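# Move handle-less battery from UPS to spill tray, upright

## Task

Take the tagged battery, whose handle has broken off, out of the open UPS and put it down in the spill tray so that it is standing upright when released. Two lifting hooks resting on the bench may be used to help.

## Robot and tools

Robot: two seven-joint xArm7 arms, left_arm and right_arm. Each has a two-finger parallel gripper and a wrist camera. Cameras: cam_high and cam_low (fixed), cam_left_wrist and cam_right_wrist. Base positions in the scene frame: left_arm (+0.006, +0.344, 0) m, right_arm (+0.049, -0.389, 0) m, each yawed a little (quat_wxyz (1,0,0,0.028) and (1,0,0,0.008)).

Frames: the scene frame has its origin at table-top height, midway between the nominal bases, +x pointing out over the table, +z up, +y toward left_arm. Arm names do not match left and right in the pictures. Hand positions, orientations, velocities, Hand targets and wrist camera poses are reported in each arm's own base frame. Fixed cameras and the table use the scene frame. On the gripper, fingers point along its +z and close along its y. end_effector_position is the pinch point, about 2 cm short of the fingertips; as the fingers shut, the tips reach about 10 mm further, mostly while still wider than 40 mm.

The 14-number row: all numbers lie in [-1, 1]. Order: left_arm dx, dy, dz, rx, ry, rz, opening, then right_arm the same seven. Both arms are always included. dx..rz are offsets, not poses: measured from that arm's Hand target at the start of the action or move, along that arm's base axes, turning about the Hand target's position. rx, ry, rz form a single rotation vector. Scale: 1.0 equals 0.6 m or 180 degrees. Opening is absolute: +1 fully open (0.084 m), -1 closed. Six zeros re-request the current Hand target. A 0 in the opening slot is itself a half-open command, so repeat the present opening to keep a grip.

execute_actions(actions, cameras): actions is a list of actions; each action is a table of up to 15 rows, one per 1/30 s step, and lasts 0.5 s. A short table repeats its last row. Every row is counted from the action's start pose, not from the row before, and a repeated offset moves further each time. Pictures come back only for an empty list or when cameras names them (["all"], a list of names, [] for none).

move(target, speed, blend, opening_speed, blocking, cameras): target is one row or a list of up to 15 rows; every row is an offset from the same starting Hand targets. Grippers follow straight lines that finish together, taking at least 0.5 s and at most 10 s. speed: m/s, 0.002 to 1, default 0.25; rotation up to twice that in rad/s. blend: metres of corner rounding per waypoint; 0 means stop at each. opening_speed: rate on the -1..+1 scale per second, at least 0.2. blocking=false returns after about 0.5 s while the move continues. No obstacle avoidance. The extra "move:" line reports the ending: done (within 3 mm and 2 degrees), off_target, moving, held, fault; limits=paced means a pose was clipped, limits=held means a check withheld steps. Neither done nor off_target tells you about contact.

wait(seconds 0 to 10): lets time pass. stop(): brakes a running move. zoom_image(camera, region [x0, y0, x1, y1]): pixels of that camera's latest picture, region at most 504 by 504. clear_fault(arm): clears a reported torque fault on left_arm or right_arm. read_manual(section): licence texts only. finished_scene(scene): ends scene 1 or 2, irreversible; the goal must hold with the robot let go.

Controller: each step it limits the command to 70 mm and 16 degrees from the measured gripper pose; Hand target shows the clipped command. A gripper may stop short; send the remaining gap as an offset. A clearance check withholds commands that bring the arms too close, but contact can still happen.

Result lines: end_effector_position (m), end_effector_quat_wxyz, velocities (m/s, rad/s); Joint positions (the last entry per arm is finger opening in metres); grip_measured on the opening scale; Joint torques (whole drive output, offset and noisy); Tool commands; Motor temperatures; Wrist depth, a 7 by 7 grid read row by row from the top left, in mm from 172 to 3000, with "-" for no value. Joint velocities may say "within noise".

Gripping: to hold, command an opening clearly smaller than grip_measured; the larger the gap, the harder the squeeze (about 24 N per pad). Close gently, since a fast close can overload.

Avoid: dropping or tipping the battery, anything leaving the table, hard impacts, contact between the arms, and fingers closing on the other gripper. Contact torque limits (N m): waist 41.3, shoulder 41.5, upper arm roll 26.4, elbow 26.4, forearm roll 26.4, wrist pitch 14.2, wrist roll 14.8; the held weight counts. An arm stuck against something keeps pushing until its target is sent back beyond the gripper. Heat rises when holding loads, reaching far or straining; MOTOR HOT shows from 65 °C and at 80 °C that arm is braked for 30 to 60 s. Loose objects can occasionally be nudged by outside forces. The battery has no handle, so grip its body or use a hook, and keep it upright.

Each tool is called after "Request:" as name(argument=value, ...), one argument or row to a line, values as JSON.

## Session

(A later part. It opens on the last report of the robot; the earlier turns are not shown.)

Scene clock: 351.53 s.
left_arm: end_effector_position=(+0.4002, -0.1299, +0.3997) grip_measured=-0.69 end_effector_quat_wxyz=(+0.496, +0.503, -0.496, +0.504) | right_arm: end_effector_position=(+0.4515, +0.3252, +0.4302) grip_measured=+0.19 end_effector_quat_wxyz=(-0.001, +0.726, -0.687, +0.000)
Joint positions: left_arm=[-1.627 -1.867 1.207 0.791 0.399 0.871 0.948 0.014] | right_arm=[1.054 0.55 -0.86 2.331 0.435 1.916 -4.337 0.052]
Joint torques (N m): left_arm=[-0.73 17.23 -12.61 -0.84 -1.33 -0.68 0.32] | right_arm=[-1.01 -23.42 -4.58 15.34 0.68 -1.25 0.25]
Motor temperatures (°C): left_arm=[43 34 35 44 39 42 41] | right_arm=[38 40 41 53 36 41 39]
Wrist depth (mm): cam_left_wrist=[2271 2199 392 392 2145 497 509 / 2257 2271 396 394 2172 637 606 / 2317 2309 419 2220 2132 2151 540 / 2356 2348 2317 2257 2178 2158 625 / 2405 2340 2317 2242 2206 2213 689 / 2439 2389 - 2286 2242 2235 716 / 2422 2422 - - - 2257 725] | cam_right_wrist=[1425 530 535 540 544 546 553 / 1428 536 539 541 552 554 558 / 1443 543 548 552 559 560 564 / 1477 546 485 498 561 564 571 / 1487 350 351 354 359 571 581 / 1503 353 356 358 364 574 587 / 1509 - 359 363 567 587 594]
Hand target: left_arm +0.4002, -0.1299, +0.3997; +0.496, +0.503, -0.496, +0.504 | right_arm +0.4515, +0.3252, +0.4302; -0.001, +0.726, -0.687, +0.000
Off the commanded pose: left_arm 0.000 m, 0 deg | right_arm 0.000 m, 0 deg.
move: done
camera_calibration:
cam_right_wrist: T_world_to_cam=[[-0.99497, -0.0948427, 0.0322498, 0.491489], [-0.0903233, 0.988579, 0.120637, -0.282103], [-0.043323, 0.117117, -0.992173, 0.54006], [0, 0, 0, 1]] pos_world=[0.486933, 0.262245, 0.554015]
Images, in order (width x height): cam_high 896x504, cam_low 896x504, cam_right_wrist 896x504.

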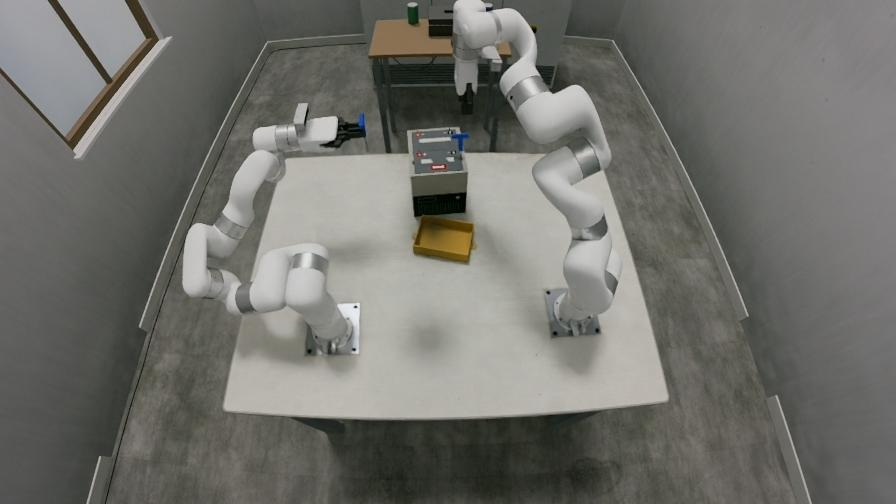

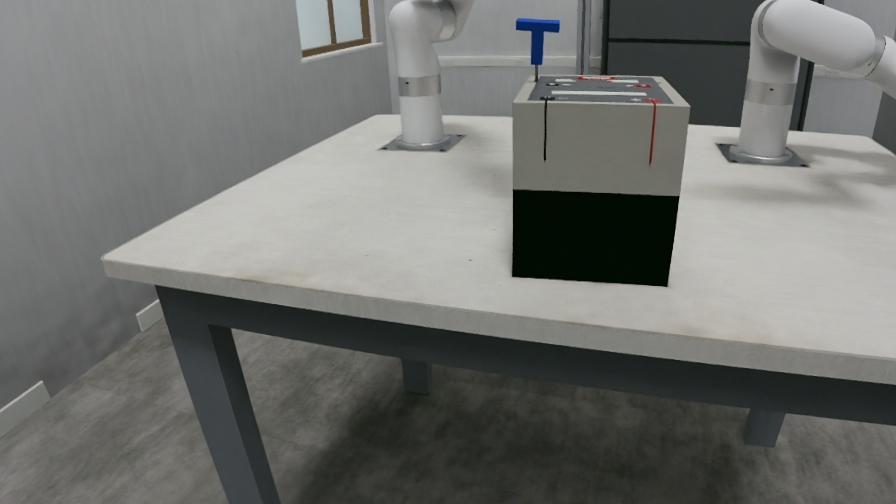

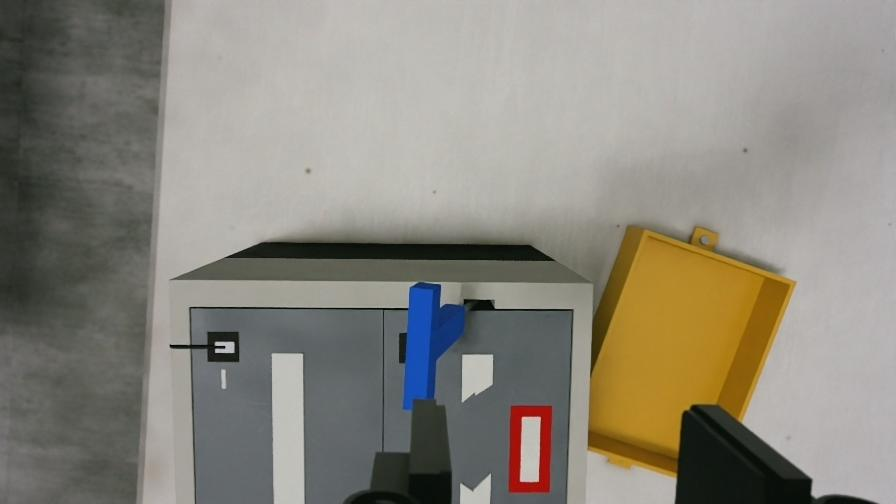

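Request:
move(
  target=[
    [0.086,-0.05,-0.05,0,0,0,-1,-0.25,0.02,0,-0.1672,-0.1767,0.4609,0.2],
    [0.086,-0.22,-0.125,0,0,0,-1,-0.316,0.116,-0.17,-0.1672,-0.1767,0.4609,0.2],
  ],
  speed=0.3,
  blend=[0.03,0],
  cameras=["cam_high","cam_right_wrist"],
)

Request:
zoom_image(
  camera="cam_right_wrist",
  region=[200, 100, 400, 300],
)

Scene clock: 365.60 s.
left_arm: end_effector_position=(+0.4518, -0.2619, +0.3247) grip_measured=-0.69 end_effector_quat_wxyz=(+0.496, +0.503, -0.496, +0.504) | right_arm: end_effector_position=(+0.2619, +0.3948, +0.3283) grip_measured=+0.19 end_effector_quat_wxyz=(-0.001, +0.940, +0.000, +0.340)
Joint positions: left_arm=[-1.963 -1.823 1.428 0.856 0.574 0.546 1.033 0.014] | right_arm=[1.909 -0.27 -0.565 1.017 -0.888 1.221 -4.622 0.052]
Joint torques (N m): left_arm=[-0.78 20.96 -13.29 -2.91 1.19 -1.15 -0.14] | right_arm=[0.79 -9.47 2.47 21.12 -0.44 -0.98 0.35]
Wrist depth (mm): cam_left_wrist=[2125 2119 2062 2062 2002 1985 1940 / 2145 2112 2106 2056 2044 2008 1985 / 2172 2132 2132 2145 2038 2044 1991 / 2228 2192 2145 2112 2074 2080 2032 / 2220 2228 2206 2132 2087 2099 2020 / 2271 2264 - 2185 2151 2099 2074 / 2325 2333 - - - 2145 2080] | cam_right_wrist=[203 221 386 391 394 2165 2199 / 621 631 350 360 359 2032 2112 / 578 589 326 332 337 623 630 / 536 543 308 310 315 569 580 / 504 503 322 330 341 536 539 / 472 481 413 402 472 497 502 / 447 - 456 462 468 472 476]
Hand target: left_arm +0.4518, -0.2619, +0.3247; +0.496, +0.503, -0.496, +0.504 | right_arm +0.2619, +0.3948, +0.3282; -0.001, +0.940, +0.000, +0.340
Off the commanded pose: left_arm 0.000 m, 0 deg | right_arm 0.000 m, 0 deg.
move: done
camera_calibration:
cam_right_wrist: T_world_to_cam=[[0.00884893, -0.998715, 0.049908, 0.400868], [-0.838866, -0.0345794, -0.543238, 0.462232], [0.544266, -0.037059, -0.838094, 0.278925], [0, 0, 0, 1]] pos_world=[0.232394, 0.426673, 0.464861]
Images, in order (width x height): cam_high 896x504, cam_right_wrist 896x504.

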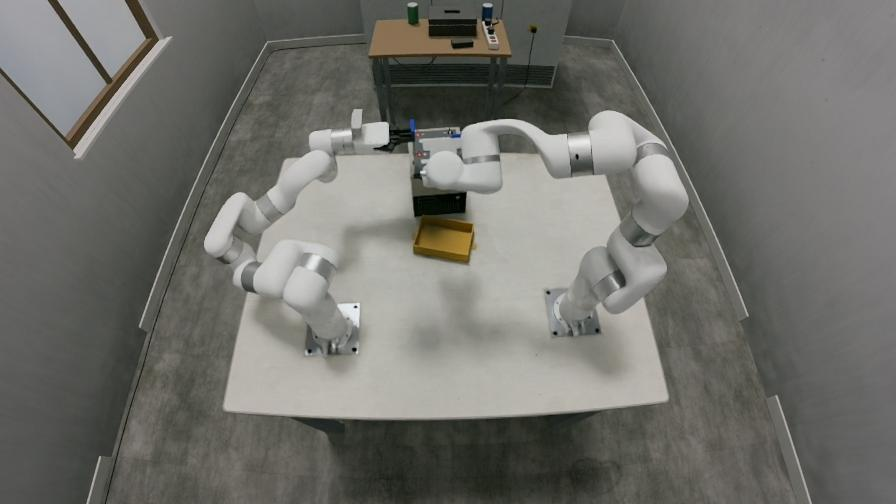

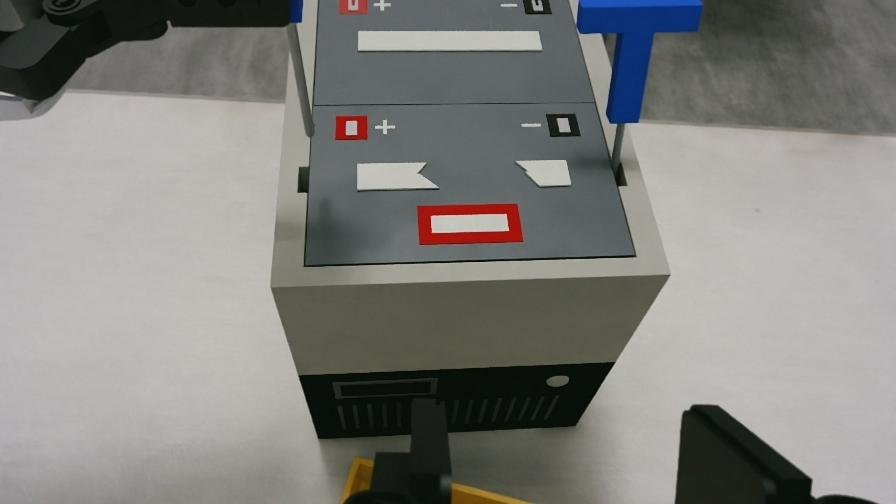

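Scaled by 2.520 from the camera's 896x504 image, which has a finer 1280x720 frame.

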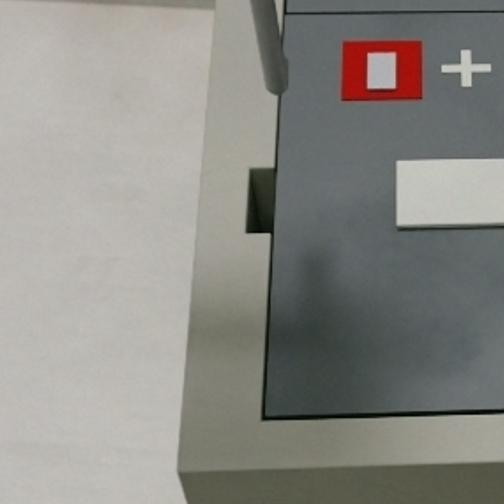

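Request:
move(
  target=[-0.0117,0.0117,-0.03,0,0,0,-1,0,0,0,0,0,0,0.2],
  speed=0.1,
  cameras=["cam_right_wrist"],
)

Request:
zoom_image(
  camera="cam_right_wrist",
  region=[280, 150, 330, 210],
)

Scene clock: 374.73 s.
left_arm: end_effector_position=(+0.4448, -0.2549, +0.3067) grip_measured=-0.69 end_effector_quat_wxyz=(+0.496, +0.503, -0.496, +0.504) | right_arm: end_effector_position=(+0.2619, +0.3948, +0.3282) grip_measured=+0.19 end_effector_quat_wxyz=(-0.001, +0.940, +0.000, +0.340)
Joint positions: left_arm=[-1.915 -1.851 1.47 0.823 0.586 0.556 1.061 0.014] | right_arm=[1.909 -0.27 -0.565 1.017 -0.888 1.221 -4.622 0.052]
Joint torques (N m): left_arm=[0.23 16.51 -13.18 -4.27 1.03 -0.46 0.29] | right_arm=[0.65 -9.55 2.44 21.06 -0.4 -1.1 0.31]
Wrist depth (mm): cam_left_wrist=[2165 2145 2106 2044 2002 1974 1991 / 2185 2138 2119 2050 2044 2038 1974 / 2249 2165 2132 2099 2068 2038 2038 / 2228 2185 2125 2145 2080 2074 2056 / 2249 2206 2158 2145 2099 2093 - / 2242 2264 - 2178 2132 2138 2112 / 2294 2257 - - - 881 886] | cam_right_wrist=[212 221 378 390 394 2145 2228 / 215 617 351 360 359 2026 2074 / 572 584 326 331 336 620 629 / 534 539 306 310 315 573 579 / 503 503 322 328 341 535 540 / 469 483 414 402 469 497 501 / 447 - 455 460 468 473 475]
Hand target: left_arm +0.4448, -0.2549, +0.3067; +0.496, +0.503, -0.496, +0.504 | right_arm +0.2619, +0.3948, +0.3282; -0.001, +0.940, +0.000, +0.340
Off the commanded pose: left_arm 0.000 m, 0 deg | right_arm 0.000 m, 0 deg.
move: done
camera_calibration:
cam_right_wrist: T_world_to_cam=[[0.00884893, -0.998715, 0.049908, 0.400968], [-0.838866, -0.0345794, -0.543238, 0.462236], [0.544266, -0.037059, -0.838094, 0.278929], [0, 0, 0, 1]] pos_world=[0.232394, 0.426773, 0.464861]
Images, in order (width x height): cam_right_wrist 896x504.

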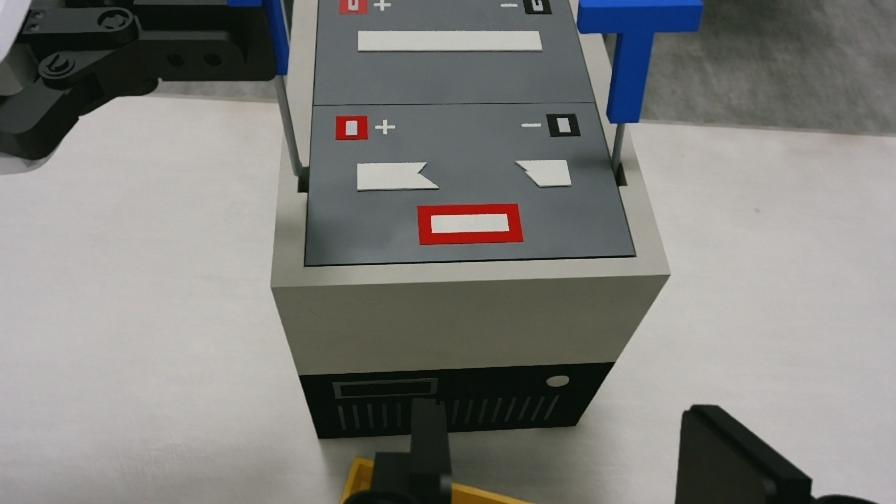

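Scaled by 8.400 from the camera's 896x504 image, which has a finer 1280x720 frame.

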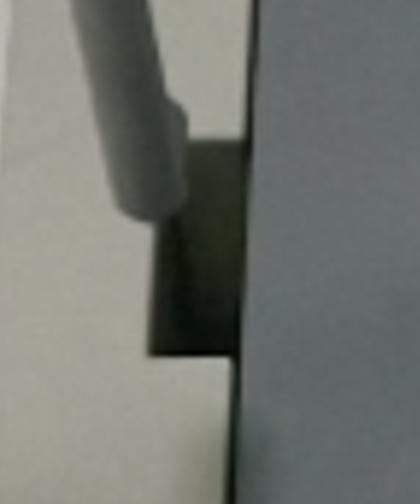

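Request:
move(
  target=[0.001,-0.0018,-0.014,0,0,0,-1,0,0,0,0,0,0,0.2],
  speed=0.05,
  cameras=["cam_right_wrist"],
)

Request:
zoom_image(
  camera="cam_right_wrist",
  region=[280, 150, 330, 210],
)

Scene clock: 379.77 s.
left_arm: end_effector_position=(+0.4454, -0.2560, +0.2984) grip_measured=-0.69 end_effector_quat_wxyz=(+0.496, +0.503, -0.496, +0.504) | right_arm: end_effector_position=(+0.2619, +0.3948, +0.3282) grip_measured=+0.19 end_effector_quat_wxyz=(-0.001, +0.940, +0.000, +0.340)
Joint positions: left_arm=[-1.913 -1.86 1.488 0.823 0.593 0.555 1.075 0.014] | right_arm=[1.909 -0.27 -0.565 1.017 -0.888 1.221 -4.622 0.052]
Joint torques (N m): left_arm=[0.45 16.41 -13.04 -3.9 1.27 -1.07 0.4] | right_arm=[0.71 -9.51 2.46 21.13 -0.48 -1.07 0.24]
Wrist depth (mm): cam_left_wrist=[2158 2125 2074 2020 2014 1996 1979 / 2178 2106 2099 2062 2032 2020 1957 / 2220 2172 2132 2093 2093 2032 2020 / 2213 2213 2138 2125 2099 2074 - / 2271 2264 2192 2119 2087 2074 2062 / 2309 2249 - 2138 2145 2087 2068 / 2325 2279 - - - 859 865] | cam_right_wrist=[219 226 379 390 392 2158 2235 / 220 620 351 360 358 2038 2056 / 562 589 325 331 337 623 630 / 537 542 307 310 314 571 577 / 502 505 322 329 341 534 542 / 470 480 414 403 469 499 503 / 447 - 456 462 467 474 476]
Hand target: left_arm +0.4454, -0.2560, +0.2983; +0.496, +0.503, -0.496, +0.504 | right_arm +0.2619, +0.3948, +0.3282; -0.001, +0.940, +0.000, +0.340
Off the commanded pose: left_arm 0.000 m, 0 deg | right_arm 0.000 m, 0 deg.
move: done
camera_calibration:
cam_right_wrist: T_world_to_cam=[[0.00884893, -0.998715, 0.049908, 0.400968], [-0.838866, -0.0345794, -0.543238, 0.462236], [0.544266, -0.037059, -0.838094, 0.278929], [0, 0, 0, 1]] pos_world=[0.232394, 0.426773, 0.464861]
Images, in order (width x height): cam_right_wrist 896x504.

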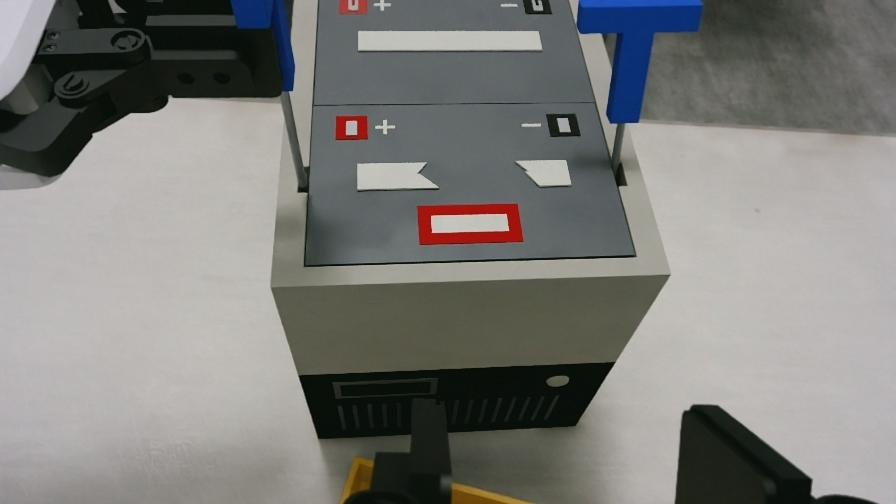

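Scaled by 8.400 from the camera's 896x504 image, which has a finer 1280x720 frame.

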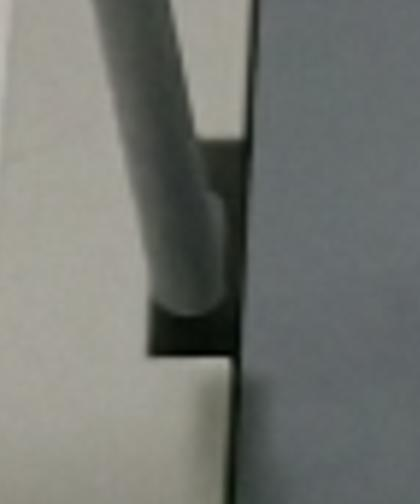

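Request:
move(
  target=[0.004,0,-0.01,0,0,0,-1,0,0,0,0,0,0,0.2],
  speed=0.05,
  cameras=["cam_right_wrist"],
)

Request:
zoom_image(
  camera="cam_right_wrist",
  region=[280, 150, 330, 210],
)

Scene clock: 384.20 s.
left_arm: end_effector_position=(+0.4477, -0.2560, +0.2924) grip_measured=-0.69 end_effector_quat_wxyz=(+0.496, +0.503, -0.496, +0.504) | right_arm: end_effector_position=(+0.2619, +0.3948, +0.3282) grip_measured=+0.19 end_effector_quat_wxyz=(-0.001, +0.940, +0.000, +0.340)
Joint positions: left_arm=[-1.914 -1.868 1.499 0.831 0.596 0.559 1.087 0.014] | right_arm=[1.909 -0.27 -0.565 1.017 -0.888 1.221 -4.622 0.052]
Joint torques (N m): left_arm=[-0.98 17.21 -13.08 -4.41 0.97 -0.58 0.21] | right_arm=[0.69 -9.44 2.51 21.14 -0.47 -1.14 0.23]
Wrist depth (mm): cam_left_wrist=[2151 2099 2074 2050 1991 2008 1946 / 2125 2138 2106 2074 2062 1985 1996 / 2206 2185 2125 2087 2080 2002 2032 / 2220 2213 2178 2145 2080 2032 - / 2213 2213 2151 2112 2093 2056 2062 / 2348 2279 - 2199 2158 2080 2099 / 2325 2279 - - - 847 852] | cam_right_wrist=[226 235 377 390 395 2158 2242 / 226 243 352 362 359 1991 2056 / 561 584 326 331 336 622 630 / 535 542 307 311 313 573 580 / 503 504 322 330 341 535 540 / 470 481 413 402 471 499 504 / 448 - 455 460 466 474 477]
Hand target: left_arm +0.4478, -0.2560, +0.2923; +0.496, +0.503, -0.496, +0.504 | right_arm +0.2619, +0.3948, +0.3282; -0.001, +0.940, +0.000, +0.340
Off the commanded pose: left_arm 0.000 m, 0 deg | right_arm 0.000 m, 0 deg.
move: done
camera_calibration:
cam_right_wrist: T_world_to_cam=[[0.00884893, -0.998715, 0.049908, 0.400968], [-0.838866, -0.0345794, -0.543238, 0.462236], [0.544266, -0.037059, -0.838094, 0.278929], [0, 0, 0, 1]] pos_world=[0.232394, 0.426773, 0.464861]
Images, in order (width x height): cam_right_wrist 896x504.

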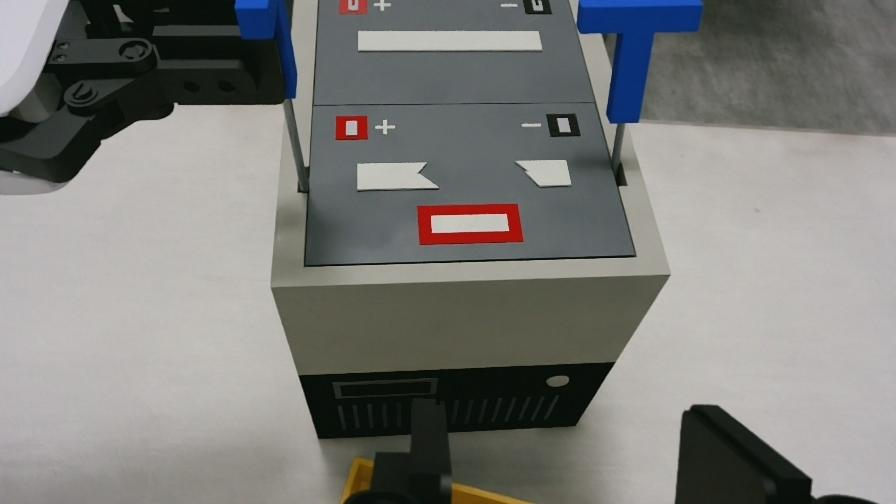

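Scaled by 8.400 from the camera's 896x504 image, which has a finer 1280x720 frame.

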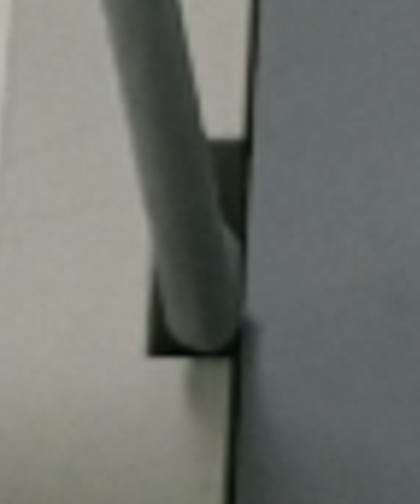

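Request:
move(
  target=[0.0035,0.0013,-0.009,0,0,0,-1,0,0,0,0,0,0,0.2],
  speed=0.05,
  cameras=["cam_right_wrist"],
)

Request:
zoom_image(
  camera="cam_right_wrist",
  region=[280, 150, 330, 210],
)

Scene clock: 387.67 s.
left_arm: end_effector_position=(+0.4499, -0.2552, +0.2873) grip_measured=-0.69 end_effector_quat_wxyz=(+0.496, +0.503, -0.496, +0.505) | right_arm: end_effector_position=(+0.2619, +0.3948, +0.3282) grip_measured=+0.19 end_effector_quat_wxyz=(-0.001, +0.940, +0.000, +0.340)
Joint positions: left_arm=[-1.913 -1.875 1.508 0.838 0.597 0.565 1.099 0.014] | right_arm=[1.909 -0.27 -0.565 1.017 -0.888 1.221 -4.622 0.052]
Joint torques (N m): left_arm=[0.87 22.68 3.07 3.39 6.12 2.65 0.74] | right_arm=[0.66 -9.46 2.52 21.01 -0.45 -1.05 0.15]
Wrist depth (mm): cam_left_wrist=[2138 2119 2106 2050 2002 2014 1962 / 2158 2132 2093 2099 2020 2020 1974 / 2235 2165 2145 2056 2080 2056 2020 / 2264 2199 2158 2138 2112 2068 2074 / 2249 2199 2185 2158 2099 2080 2032 / 2325 2249 - 2185 2145 2138 2074 / 2271 2294 - - - 838 847] | cam_right_wrist=[229 239 378 389 393 2185 2286 / 229 246 351 362 358 2026 2038 / 558 586 326 331 336 623 630 / 535 541 307 310 314 571 578 / 504 503 322 329 341 534 540 / 470 484 413 403 471 497 503 / 447 - 455 459 467 474 475]
Hand target: left_arm +0.4499, -0.2552, +0.2869; +0.496, +0.503, -0.496, +0.504 | right_arm +0.2619, +0.3948, +0.3282; -0.001, +0.940, +0.000, +0.340
Off the commanded pose: left_arm 0.000 m, 0 deg | right_arm 0.000 m, 0 deg.
move: done
camera_calibration:
cam_right_wrist: T_world_to_cam=[[0.00884893, -0.998715, 0.049908, 0.400968], [-0.838866, -0.0345794, -0.543238, 0.462236], [0.544266, -0.037059, -0.838094, 0.278929], [0, 0, 0, 1]] pos_world=[0.232394, 0.426773, 0.464861]
Images, in order (width x height): cam_right_wrist 896x504.

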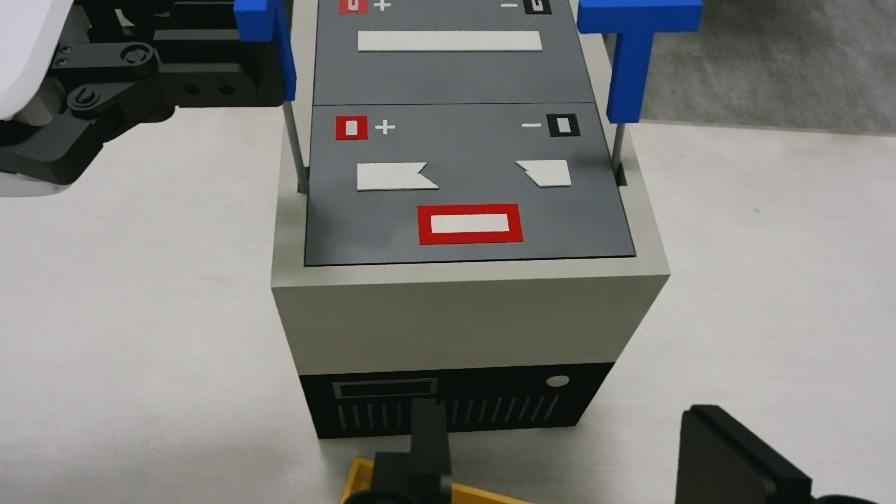

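Scaled by 8.400 from the camera's 896x504 image, which has a finer 1280x720 frame.

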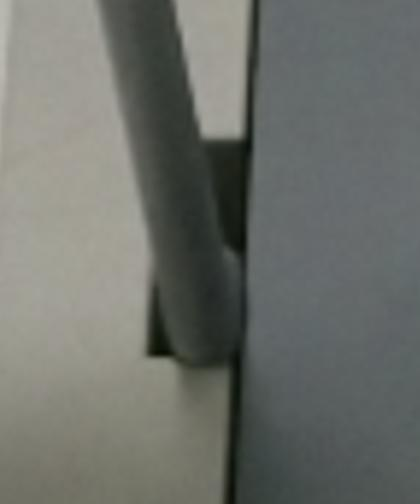

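Request:
move(
  target=[
    [0,0,0.01,0,0,0,-1,0,0,0,0,0,0,0.2],
    [0.0078,0.001,0.01,0,0,0,-1,0,0,0,0,0,0,0.2],
    [0.0078,0.001,-0.005,0,0,0,-1,0,0,0,0,0,0,0.2],
  ],
  speed=0.05,
  cameras=["cam_right_wrist"],
)

Request:
zoom_image(
  camera="cam_right_wrist",
  region=[280, 150, 330, 210],
)

Scene clock: 393.77 s.
left_arm: end_effector_position=(+0.4546, -0.2546, +0.2839) grip_measured=-0.69 end_effector_quat_wxyz=(+0.496, +0.503, -0.496, +0.504) | right_arm: end_effector_position=(+0.2619, +0.3948, +0.3282) grip_measured=+0.19 end_effector_quat_wxyz=(-0.001, +0.940, +0.000, +0.340)
Joint positions: left_arm=[-1.921 -1.88 1.509 0.855 0.596 0.574 1.108 0.014] | right_arm=[1.909 -0.27 -0.565 1.017 -0.888 1.221 -4.622 0.052]
Joint torques (N m): left_arm=[0.36 17.13 -13.74 -5.34 1.23 -0.46 0.37] | right_arm=[0.66 -9.5 2.54 21.1 -0.57 -1.08 0.1]
Motor temperatures (°C): left_arm=[43 34 37 41 39 42 41] | right_arm=[38 39 40 48 36 40 39]
Wrist depth (mm): cam_left_wrist=[2125 2119 2080 2026 2026 1974 1935 / 2192 2165 2093 2050 2026 2002 1974 / 2185 2185 2125 2087 2074 2014 2008 / 2242 2151 2165 2125 2068 2074 2044 / 2279 2228 2206 2132 2106 2044 2068 / 2249 2271 - 2199 2112 2093 2125 / 2286 321 - - - 827 827] | cam_right_wrist=[236 245 376 390 394 2192 2257 / 236 252 352 360 358 2014 2062 / 556 589 326 331 337 620 629 / 538 541 306 310 315 574 577 / 502 502 323 329 341 537 542 / 470 480 413 402 470 497 503 / 448 - 456 462 466 471 475]
Hand target: left_arm +0.4546, -0.2546, +0.2839; +0.496, +0.503, -0.496, +0.504 | right_arm +0.2619, +0.3948, +0.3282; -0.001, +0.940, +0.000, +0.340
Off the commanded pose: left_arm 0.000 m, 0 deg | right_arm 0.000 m, 0 deg.
move: done
camera_calibration:
cam_right_wrist: T_world_to_cam=[[0.00884893, -0.998715, 0.049908, 0.400968], [-0.838866, -0.0345794, -0.543238, 0.462236], [0.544266, -0.037059, -0.838094, 0.278929], [0, 0, 0, 1]] pos_world=[0.232394, 0.426773, 0.464861]
Images, in order (width x height): cam_right_wrist 896x504.

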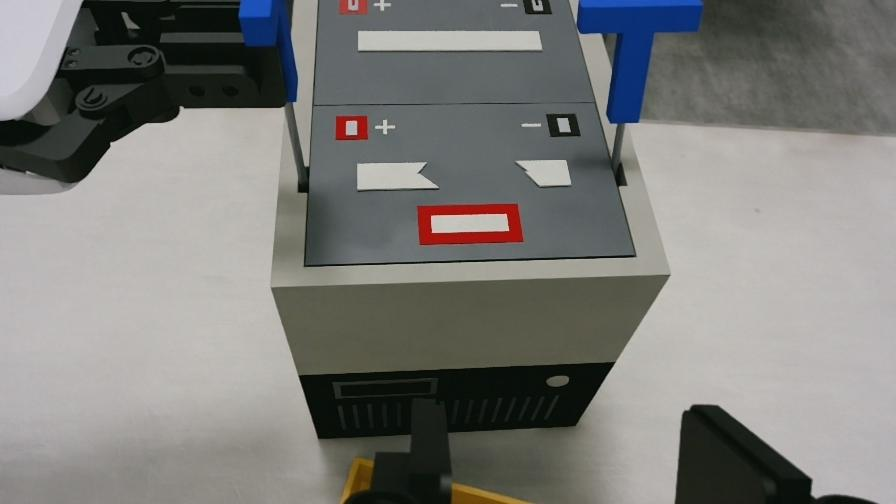

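Scaled by 8.400 from the camera's 896x504 image, which has a finer 1280x720 frame.

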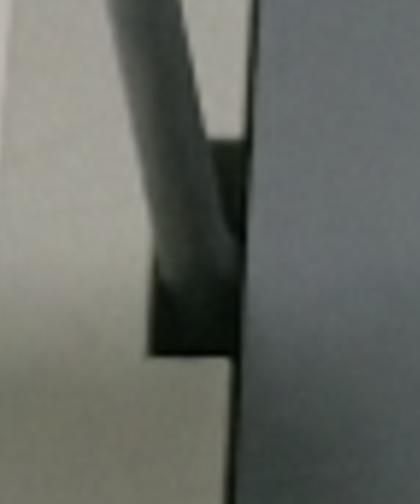

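Request:
move(
  target=[0,0.0005,-0.043,0,0,0,-1,0,0,0,0,0,0,0.2],
  speed=0.05,
)

Request:
move(
  target=[0,0,-0.009,0,0,0,-1,0,0,0,0,0,0,0.2],
  speed=0.03,
  cameras=["cam_right_wrist"],
)

Request:
zoom_image(
  camera="cam_right_wrist",
  region=[230, 50, 350, 210],
)

Scene clock: 398.77 s.
left_arm: end_effector_position=(+0.4546, -0.2543, +0.2581) grip_measured=-0.69 end_effector_quat_wxyz=(+0.496, +0.503, -0.496, +0.504) | right_arm: end_effector_position=(+0.2619, +0.3948, +0.3282) grip_measured=+0.19 end_effector_quat_wxyz=(-0.001, +0.940, +0.000, +0.340)
Joint positions: left_arm=[-1.903 -1.911 1.564 0.856 0.612 0.58 1.154 0.014] | right_arm=[1.909 -0.27 -0.565 1.017 -0.888 1.221 -4.622 0.052]
Joint torques (N m): left_arm=[0.27 16.3 -13.05 -5.47 1.22 -0.35 0.22] | right_arm=[0.68 -9.22 2.51 21.07 -0.68 -0.98 0]
Wrist depth (mm): cam_left_wrist=[2125 2119 2074 2062 2050 2008 1962 / 2185 2151 2080 2050 2014 2044 1996 / 2199 2158 2158 2112 2044 2032 1979 / 2228 2172 2138 2112 2099 2062 2026 / 2235 2264 - 2158 2099 2087 2056 / 2286 2242 310 2185 2106 2125 2087 / - 261 265 - - 765 770] | cam_right_wrist=[270 290 378 390 393 2138 2249 / 252 264 349 360 358 1996 2068 / 246 564 326 331 337 620 629 / 528 543 307 310 314 570 579 / 502 503 321 330 342 534 541 / 468 483 412 403 470 497 502 / 448 - 455 459 466 473 476]
Hand target: left_arm +0.4546, -0.2543, +0.2581; +0.496, +0.503, -0.496, +0.504 | right_arm +0.2619, +0.3948, +0.3282; -0.001, +0.940, +0.000, +0.340
Off the commanded pose: left_arm 0.000 m, 0 deg | right_arm 0.000 m, 0 deg.
move: done

Scene clock: 399.50 s.
left_arm: end_effector_position=(+0.4546, -0.2543, +0.2528) grip_measured=-0.69 end_effector_quat_wxyz=(+0.496, +0.503, -0.496, +0.504) | right_arm: end_effector_position=(+0.2619, +0.3948, +0.3282) grip_measured=+0.19 end_effector_quat_wxyz=(-0.001, +0.940, +0.000, +0.340)
Joint positions: left_arm=[-1.899 -1.917 1.575 0.857 0.616 0.582 1.163 0.014] | right_arm=[1.909 -0.27 -0.565 1.017 -0.888 1.221 -4.622 0.052]
Joint torques (N m): left_arm=[0.33 16.36 -13.05 -5.7 0.98 -0.41 0.11] | right_arm=[0.78 -9.58 2.48 21.11 -0.72 -1.09 -0.02]
Wrist depth (mm): cam_left_wrist=[2158 2106 2132 2068 2008 1985 1962 / 2151 2151 2099 2080 2056 2002 1968 / 2199 2185 2132 2093 2038 2056 2026 / 2249 2192 2151 2138 2087 2056 2014 / 2235 2228 - 2158 2093 2112 2032 / 2279 319 321 2206 2119 2125 2087 / 247 249 252 - - 748 755] | cam_right_wrist=[277 307 378 390 394 2151 2257 / 259 272 350 361 358 2044 2068 / 251 282 326 330 336 625 630 / 528 543 307 311 315 574 580 / 503 503 322 330 341 535 540 / 472 482 413 403 470 497 504 / 448 - 455 461 468 474 476]
Hand target: left_arm +0.4546, -0.2543, +0.2527; +0.496, +0.503, -0.496, +0.504 | right_arm +0.2619, +0.3948, +0.3282; -0.001, +0.940, +0.000, +0.340
Off the commanded pose: left_arm 0.000 m, 0 deg | right_arm 0.000 m, 0 deg.
move: done
camera_calibration:
cam_right_wrist: T_world_to_cam=[[0.00884893, -0.998715, 0.049908, 0.400968], [-0.838866, -0.0345794, -0.543238, 0.462236], [0.544266, -0.037059, -0.838094, 0.278929], [0, 0, 0, 1]] pos_world=[0.232394, 0.426773, 0.464861]
Images, in order (width x height): cam_right_wrist 896x504.

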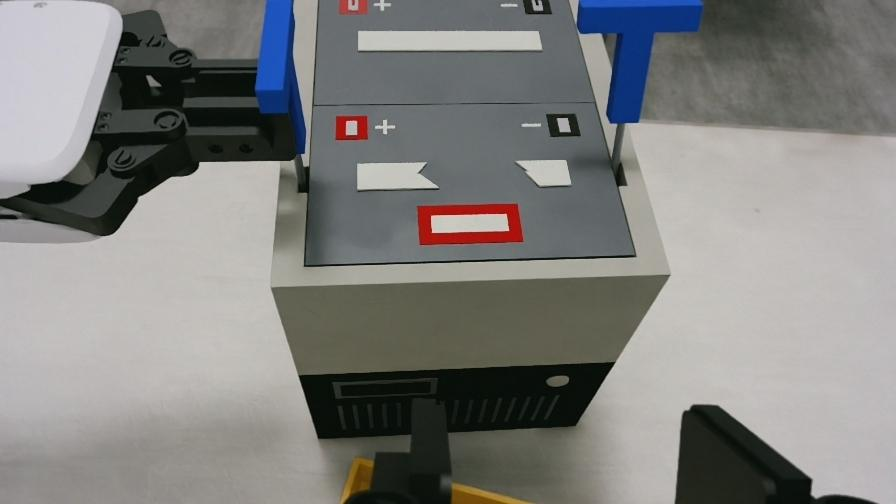

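Scaled by 3.150 from the camera's 896x504 image, which has a finer 1280x720 frame.

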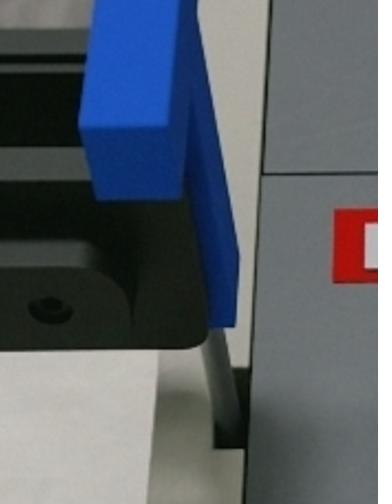

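Request:
move(
  target=[
    [0,0,0,0,0,0,0.2,0,0,0,0,0,0,0.2],
    [-0.003,0.217,0,0,0,0,0.2,0,0,0,0,0,0,0.2],
    [0,0.03,0.23,0.391,-0.3788,-0.3849,0.2,0,0,0,0,0,0,0.2],
  ],
  speed=[0.05,0.15,0.35],
  opening_speed=1.0,
  cameras=["all"],
)

Scene clock: 412.73 s.
left_arm: end_effector_position=(+0.4546, -0.2363, +0.3907) grip_measured=+0.19 end_effector_quat_wxyz=(+0.000, -0.007, +1.000, +0.001) | right_arm: end_effector_position=(+0.2619, +0.3948, +0.3282) grip_measured=+0.19 end_effector_quat_wxyz=(-0.001, +0.940, +0.000, +0.340)
Joint positions: left_arm=[-2.66 -0.88 1.277 1.853 0.93 1.975 2.079 0.052] | right_arm=[1.909 -0.27 -0.565 1.017 -0.888 1.221 -4.622 0.052]
Joint torques (N m): left_arm=[-0.32 27.1 -9.04 8.29 0.6 -0.91 0.12] | right_arm=[0.61 -9.42 2.55 21.07 -0.91 -1.03 -0.03]
Wrist depth (mm): cam_left_wrist=[503 499 500 499 499 501 501 / 508 507 504 505 505 506 506 / 514 511 512 510 515 514 513 / 521 315 314 316 519 520 519 / 325 320 319 522 528 525 526 / 267 324 323 535 532 535 532 / 328 326 327 538 538 538 540] | cam_right_wrist=[2038 2074 378 389 394 2145 2271 / 621 630 350 361 358 2008 2038 / 578 591 326 332 335 622 633 / 533 542 306 310 315 569 581 / 504 502 322 329 342 534 541 / 471 483 413 403 470 498 501 / 447 - 455 460 466 473 475]
Hand target: left_arm +0.4546, -0.2363, +0.3907; +0.000, -0.007, +1.000, +0.001 | right_arm +0.2619, +0.3948, +0.3282; -0.001, +0.940, +0.000, +0.340
Off the commanded pose: left_arm 0.000 m, 0 deg | right_arm 0.000 m, 0 deg.
move: done
camera_calibration:
cam_left_wrist: T_world_to_cam=[[-0.0312517, 0.999493, 0.00603721, 0.278619], [0.993189, 0.0303751, 0.112488, -0.441187], [0.112248, 0.00951153, -0.993635, 0.477079], [0, 0, 0, 1]] pos_world=[0.393338, -0.269615, 0.521988]
cam_right_wrist: T_world_to_cam=[[0.00884893, -0.998715, 0.049908, 0.400968], [-0.838866, -0.0345794, -0.543238, 0.462236], [0.544266, -0.037059, -0.838094, 0.278929], [0, 0, 0, 1]] pos_world=[0.232394, 0.426773, 0.464861]

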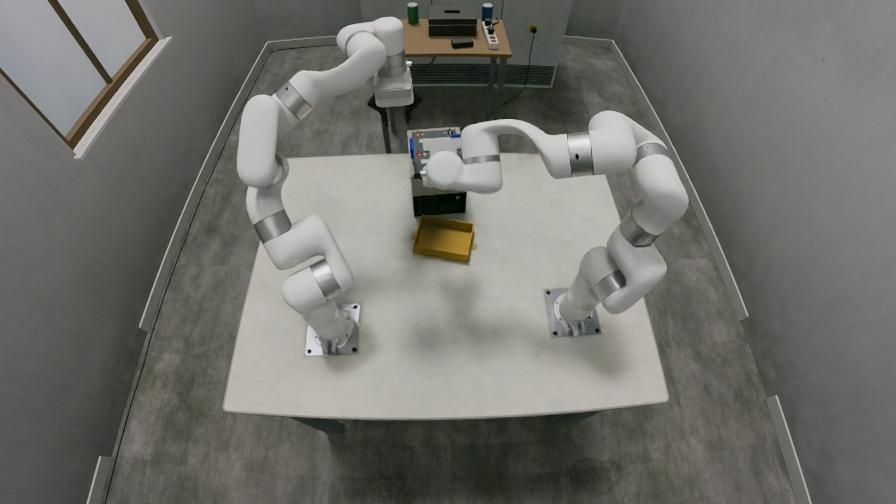

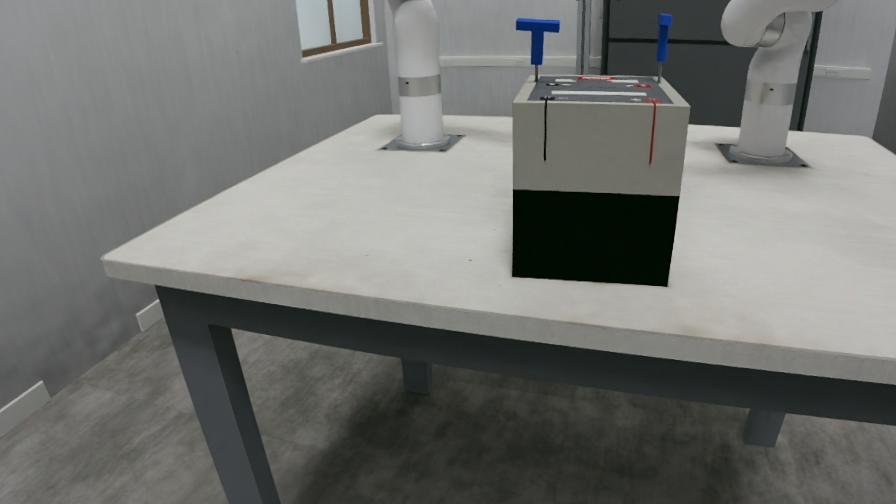

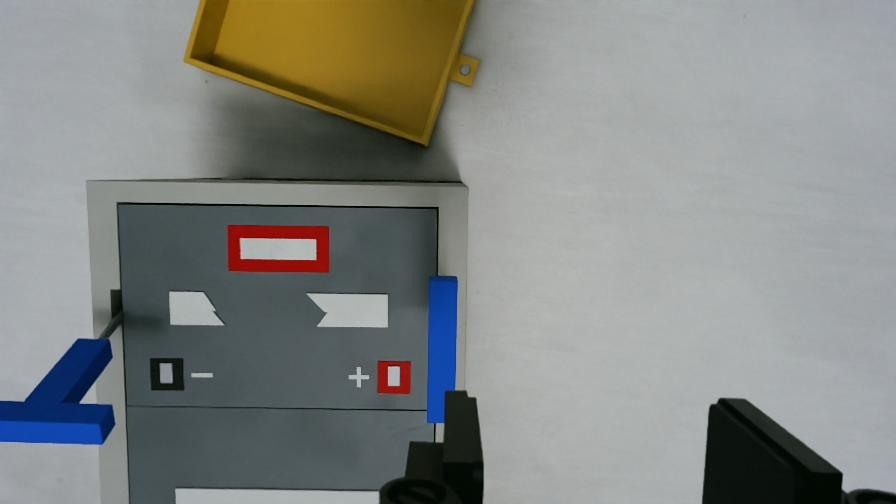

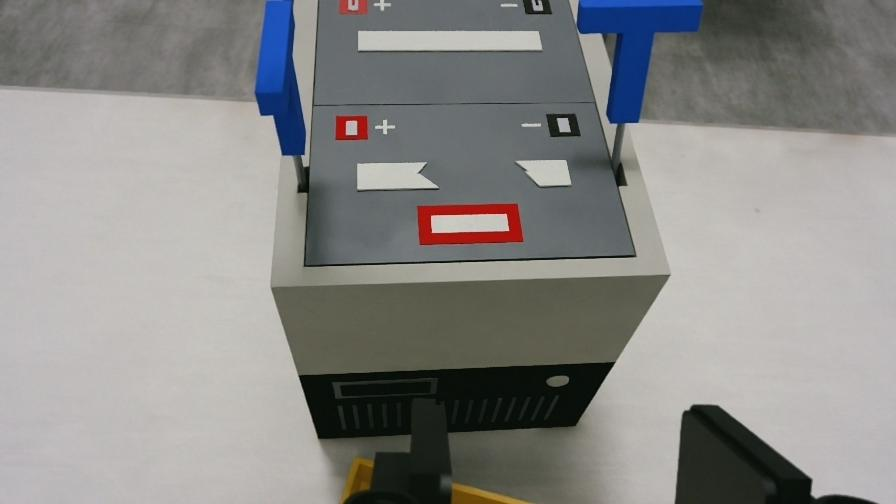

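Request:
move(
  target=[
    [0,-0.057,0,0,0,0,0.2,0,0,0,0,0,0,0.2],
    [0,-0.057,-0.176,0,0,0,0.2,0,0,0,0,0,0,0.2],
    [0,-0.057,-0.176,0,0,0,-1,0,0,0,0,0,0,0.2],
    [0,-0.057,-0.171,0,0,0,-1,0,0,0,0,0,0,0.2],
  ],
  speed=[0.25,0.15,0.05,0.05],
  opening_speed=1.0,
  cameras=["cam_right_wrist"],
)

Request:
zoom_image(
  camera="cam_right_wrist",
  region=[230, 50, 350, 210],
)

Scene clock: 423.73 s.
left_arm: end_effector_position=(+0.4546, -0.2705, +0.2880) grip_measured=-0.78 end_effector_quat_wxyz=(+0.000, -0.007, +1.000, +0.001) | right_arm: end_effector_position=(+0.2619, +0.3948, +0.3282) grip_measured=+0.19 end_effector_quat_wxyz=(-0.001, +0.940, +0.000, +0.340)
Joint positions: left_arm=[-2.627 -1.015 1.344 1.581 1.005 1.77 1.959 0.01] | right_arm=[1.909 -0.27 -0.565 1.017 -0.888 1.221 -4.622 0.052]
Joint torques (N m): left_arm=[0.12 27.71 -12.28 9.15 -0.52 -0.37 0.22] | right_arm=[0.66 -9.42 2.48 20.99 -0.99 -1.04 -0.02]
Wrist depth (mm): cam_left_wrist=[402 403 400 399 400 401 401 / 408 408 406 404 407 404 406 / 410 258 408 409 411 410 410 / 212 212 211 211 415 416 415 / 215 214 214 214 419 422 421 / 218 216 217 216 426 426 426 / 220 220 220 - - 432 432] | cam_right_wrist=[1996 244 379 389 394 2172 2257 / 620 - 349 361 359 2080 2080 / 582 588 326 331 337 620 630 / 535 540 306 309 315 573 578 / 502 506 322 330 341 534 542 / 470 482 413 403 471 498 504 / 446 - 456 461 467 473 475]
Hand target: left_arm +0.4546, -0.2705, +0.2881; +0.000, -0.007, +1.000, +0.001 | right_arm +0.2619, +0.3948, +0.3282; -0.001, +0.940, +0.000, +0.340
Off the commanded pose: left_arm 0.000 m, 0 deg | right_arm 0.000 m, 0 deg.
move: done
camera_calibration:
cam_right_wrist: T_world_to_cam=[[0.00884893, -0.998715, 0.049908, 0.400968], [-0.838866, -0.0345794, -0.543238, 0.462236], [0.544266, -0.037059, -0.838094, 0.278929], [0, 0, 0, 1]] pos_world=[0.232394, 0.426773, 0.464861]
Images, in order (width x height): cam_right_wrist 896x504.

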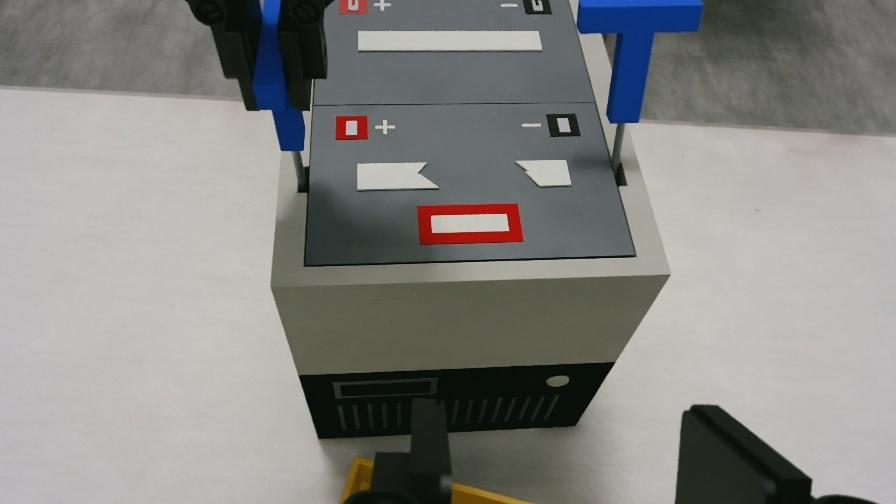

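Scaled by 3.150 from the camera's 896x504 image, which has a finer 1280x720 frame.

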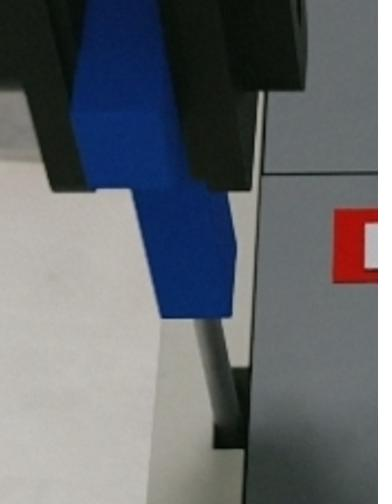

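Request:
move(
  target=[
    [0,0.001,0.005,0,0,0,-1,0,0,0,0,0,0,0.2],
    [0.001,0.002,0.005,0,0,-0.5,-1,0,0,0,0,0,0,0.2],
  ],
  speed=[0.05,0.25],
  cameras=["cam_right_wrist"],
)

Request:
zoom_image(
  camera="cam_right_wrist",
  region=[230, 50, 350, 210],
)

Scene clock: 432.93 s.
left_arm: end_effector_position=(+0.4552, -0.2693, +0.2911) grip_measured=-0.78 end_effector_quat_wxyz=(+0.000, +0.702, +0.712, +0.001) | right_arm: end_effector_position=(+0.2619, +0.3948, +0.3282) grip_measured=+0.19 end_effector_quat_wxyz=(-0.001, +0.940, +0.000, +0.340)
Joint positions: left_arm=[-2.687 -1.178 1.206 1.603 1.165 1.92 3.469 0.01] | right_arm=[1.909 -0.27 -0.565 1.017 -0.888 1.221 -4.622 0.052]
Joint torques (N m): left_arm=[1.46 27.28 -12.09 6.42 2.27 0.19 0.31] | right_arm=[0.9 -9.45 2.53 21.08 -1.01 -0.97 -0.03]
Wrist depth (mm): cam_left_wrist=[405 403 406 405 402 403 403 / 410 410 408 409 408 408 408 / 416 415 414 416 414 415 413 / 420 418 419 418 419 417 418 / 426 422 421 253 256 260 263 / 433 429 - 220 - 219 220 / 437 434 - - - 222 222] | cam_right_wrist=[- 185 259 391 395 2178 2220 / 622 617 343 360 358 2032 2093 / 580 578 327 331 337 618 631 / 535 543 307 311 315 570 580 / 501 504 322 329 341 534 538 / 471 482 412 402 471 500 504 / 447 - 455 461 466 474 475]
Hand target: left_arm +0.4552, -0.2693, +0.2911; +0.000, +0.702, +0.712, +0.001 | right_arm +0.2619, +0.3948, +0.3282; -0.001, +0.940, +0.000, +0.340
Off the commanded pose: left_arm 0.000 m, 0 deg | right_arm 0.000 m, 0 deg.
move: done
camera_calibration:
cam_right_wrist: T_world_to_cam=[[0.00884893, -0.998715, 0.049908, 0.400968], [-0.838866, -0.0345794, -0.543238, 0.462236], [0.544266, -0.037059, -0.838094, 0.278929], [0, 0, 0, 1]] pos_world=[0.232394, 0.426773, 0.464861]
Images, in order (width x height): cam_right_wrist 896x504.

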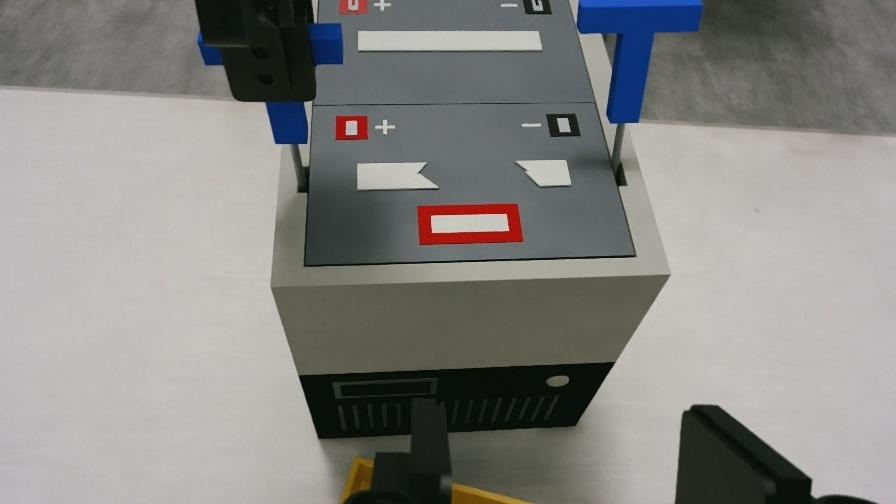

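Scaled by 3.150 from the camera's 896x504 image, which has a finer 1280x720 frame.

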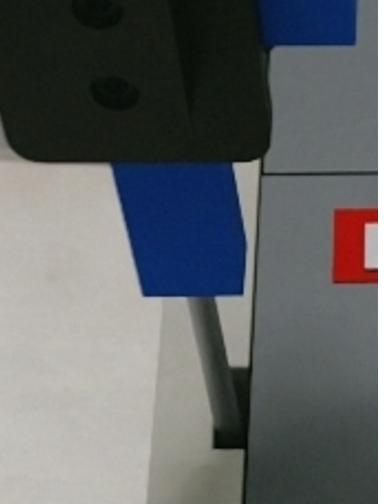

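Request:
move(
  target=[0,0,0.018,0,0,0,-1,0,0,0,0,0,0,0.2],
  speed=0.04,
)

Request:
move(
  target=[0,0,0.008,0,0,0,-1,0,0,0,0,0,0,0.2],
  speed=0.03,
  cameras=["cam_right_wrist"],
)

Scene clock: 438.00 s.
left_arm: end_effector_position=(+0.4552, -0.2693, +0.3018) grip_measured=-0.78 end_effector_quat_wxyz=(+0.000, +0.702, +0.712, +0.001) | right_arm: end_effector_position=(+0.2619, +0.3948, +0.3282) grip_measured=+0.19 end_effector_quat_wxyz=(-0.001, +0.940, +0.000, +0.340)
Joint positions: left_arm=[-2.699 -1.16 1.198 1.633 1.156 1.937 3.477 0.01] | right_arm=[1.909 -0.27 -0.565 1.017 -0.888 1.221 -4.622 0.052]
Joint torques (N m): left_arm=[0.71 37.9 -17.94 9.02 -0.37 -1.16 0.12] | right_arm=[0.76 -9.46 2.66 21.08 -1.04 -1.04 -0.08]
Wrist depth (mm): cam_left_wrist=[415 414 415 415 414 413 412 / 420 419 419 418 417 418 418 / 427 424 424 425 424 424 424 / 432 428 428 428 427 427 429 / 436 432 433 255 259 261 267 / 444 440 - 230 - 230 230 / 446 443 - - - 233 232] | cam_right_wrist=[2002 239 250 390 392 2165 2264 / 621 620 340 360 359 2050 2099 / 582 589 323 329 337 624 629 / 536 543 305 307 314 574 577 / 506 503 322 329 341 537 540 / 470 480 413 402 470 499 504 / 446 - 455 460 467 471 475]
Hand target: left_arm +0.4552, -0.2693, +0.3019; +0.000, +0.702, +0.712, +0.001 | right_arm +0.2619, +0.3948, +0.3282; -0.001, +0.940, +0.000, +0.340
Off the commanded pose: left_arm 0.000 m, 0 deg | right_arm 0.000 m, 0 deg.
move: done

Scene clock: 438.77 s.
left_arm: end_effector_position=(+0.4552, -0.2692, +0.3065) grip_measured=-0.78 end_effector_quat_wxyz=(+0.000, +0.702, +0.712, +0.001) | right_arm: end_effector_position=(+0.2619, +0.3948, +0.3282) grip_measured=+0.19 end_effector_quat_wxyz=(-0.001, +0.940, +0.000, +0.340)
Joint positions: left_arm=[-2.704 -1.152 1.196 1.647 1.152 1.945 3.48 0.01] | right_arm=[1.909 -0.27 -0.565 1.017 -0.888 1.221 -4.622 0.052]
Joint torques (N m): left_arm=[-0.04 49.74 -27.63 13.6 -0.67 -3.61 0.35] | right_arm=[0.71 -9.34 2.47 21.15 -1.02 -0.98 0]
Wrist depth (mm): cam_left_wrist=[421 420 420 418 417 416 418 / 424 424 423 422 422 421 421 / 430 429 428 427 427 429 428 / 435 433 432 433 432 432 433 / 443 437 436 259 233 266 270 / 446 444 443 233 - 233 234 / 451 448 - - - 237 236] | cam_right_wrist=[2026 239 251 391 395 2172 2264 / 621 619 343 354 359 2008 2062 / 582 587 321 326 337 622 631 / 536 542 301 307 313 573 578 / 503 503 322 330 341 535 541 / 472 482 413 402 468 499 504 / 447 - 456 461 466 473 475]
Hand target: left_arm +0.4552, -0.2693, +0.3067; +0.000, +0.702, +0.712, +0.001 | right_arm +0.2619, +0.3948, +0.3282; -0.001, +0.940, +0.000, +0.340
Off the commanded pose: left_arm 0.000 m, 0 deg | right_arm 0.000 m, 0 deg.
move: done
camera_calibration:
cam_right_wrist: T_world_to_cam=[[0.00884893, -0.998715, 0.049908, 0.400968], [-0.838866, -0.0345794, -0.543238, 0.462236], [0.544266, -0.037059, -0.838094, 0.278929], [0, 0, 0, 1]] pos_world=[0.232394, 0.426773, 0.464861]
Images, in order (width x height): cam_right_wrist 896x504.

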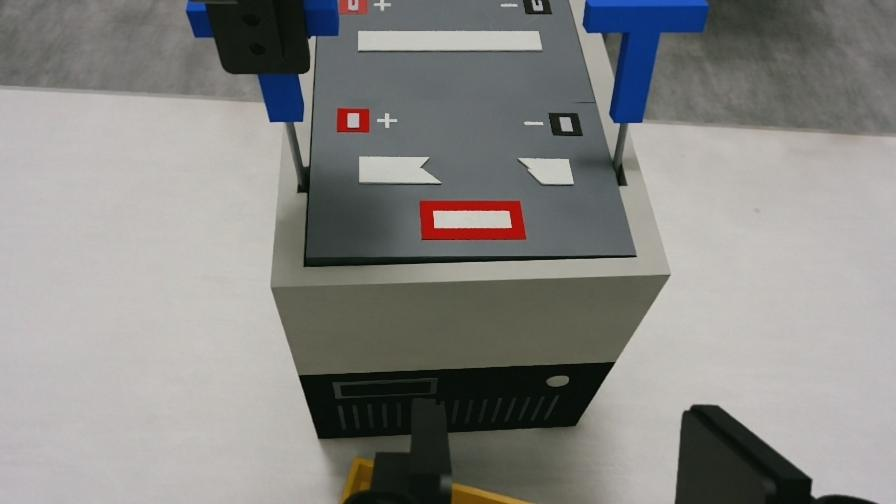

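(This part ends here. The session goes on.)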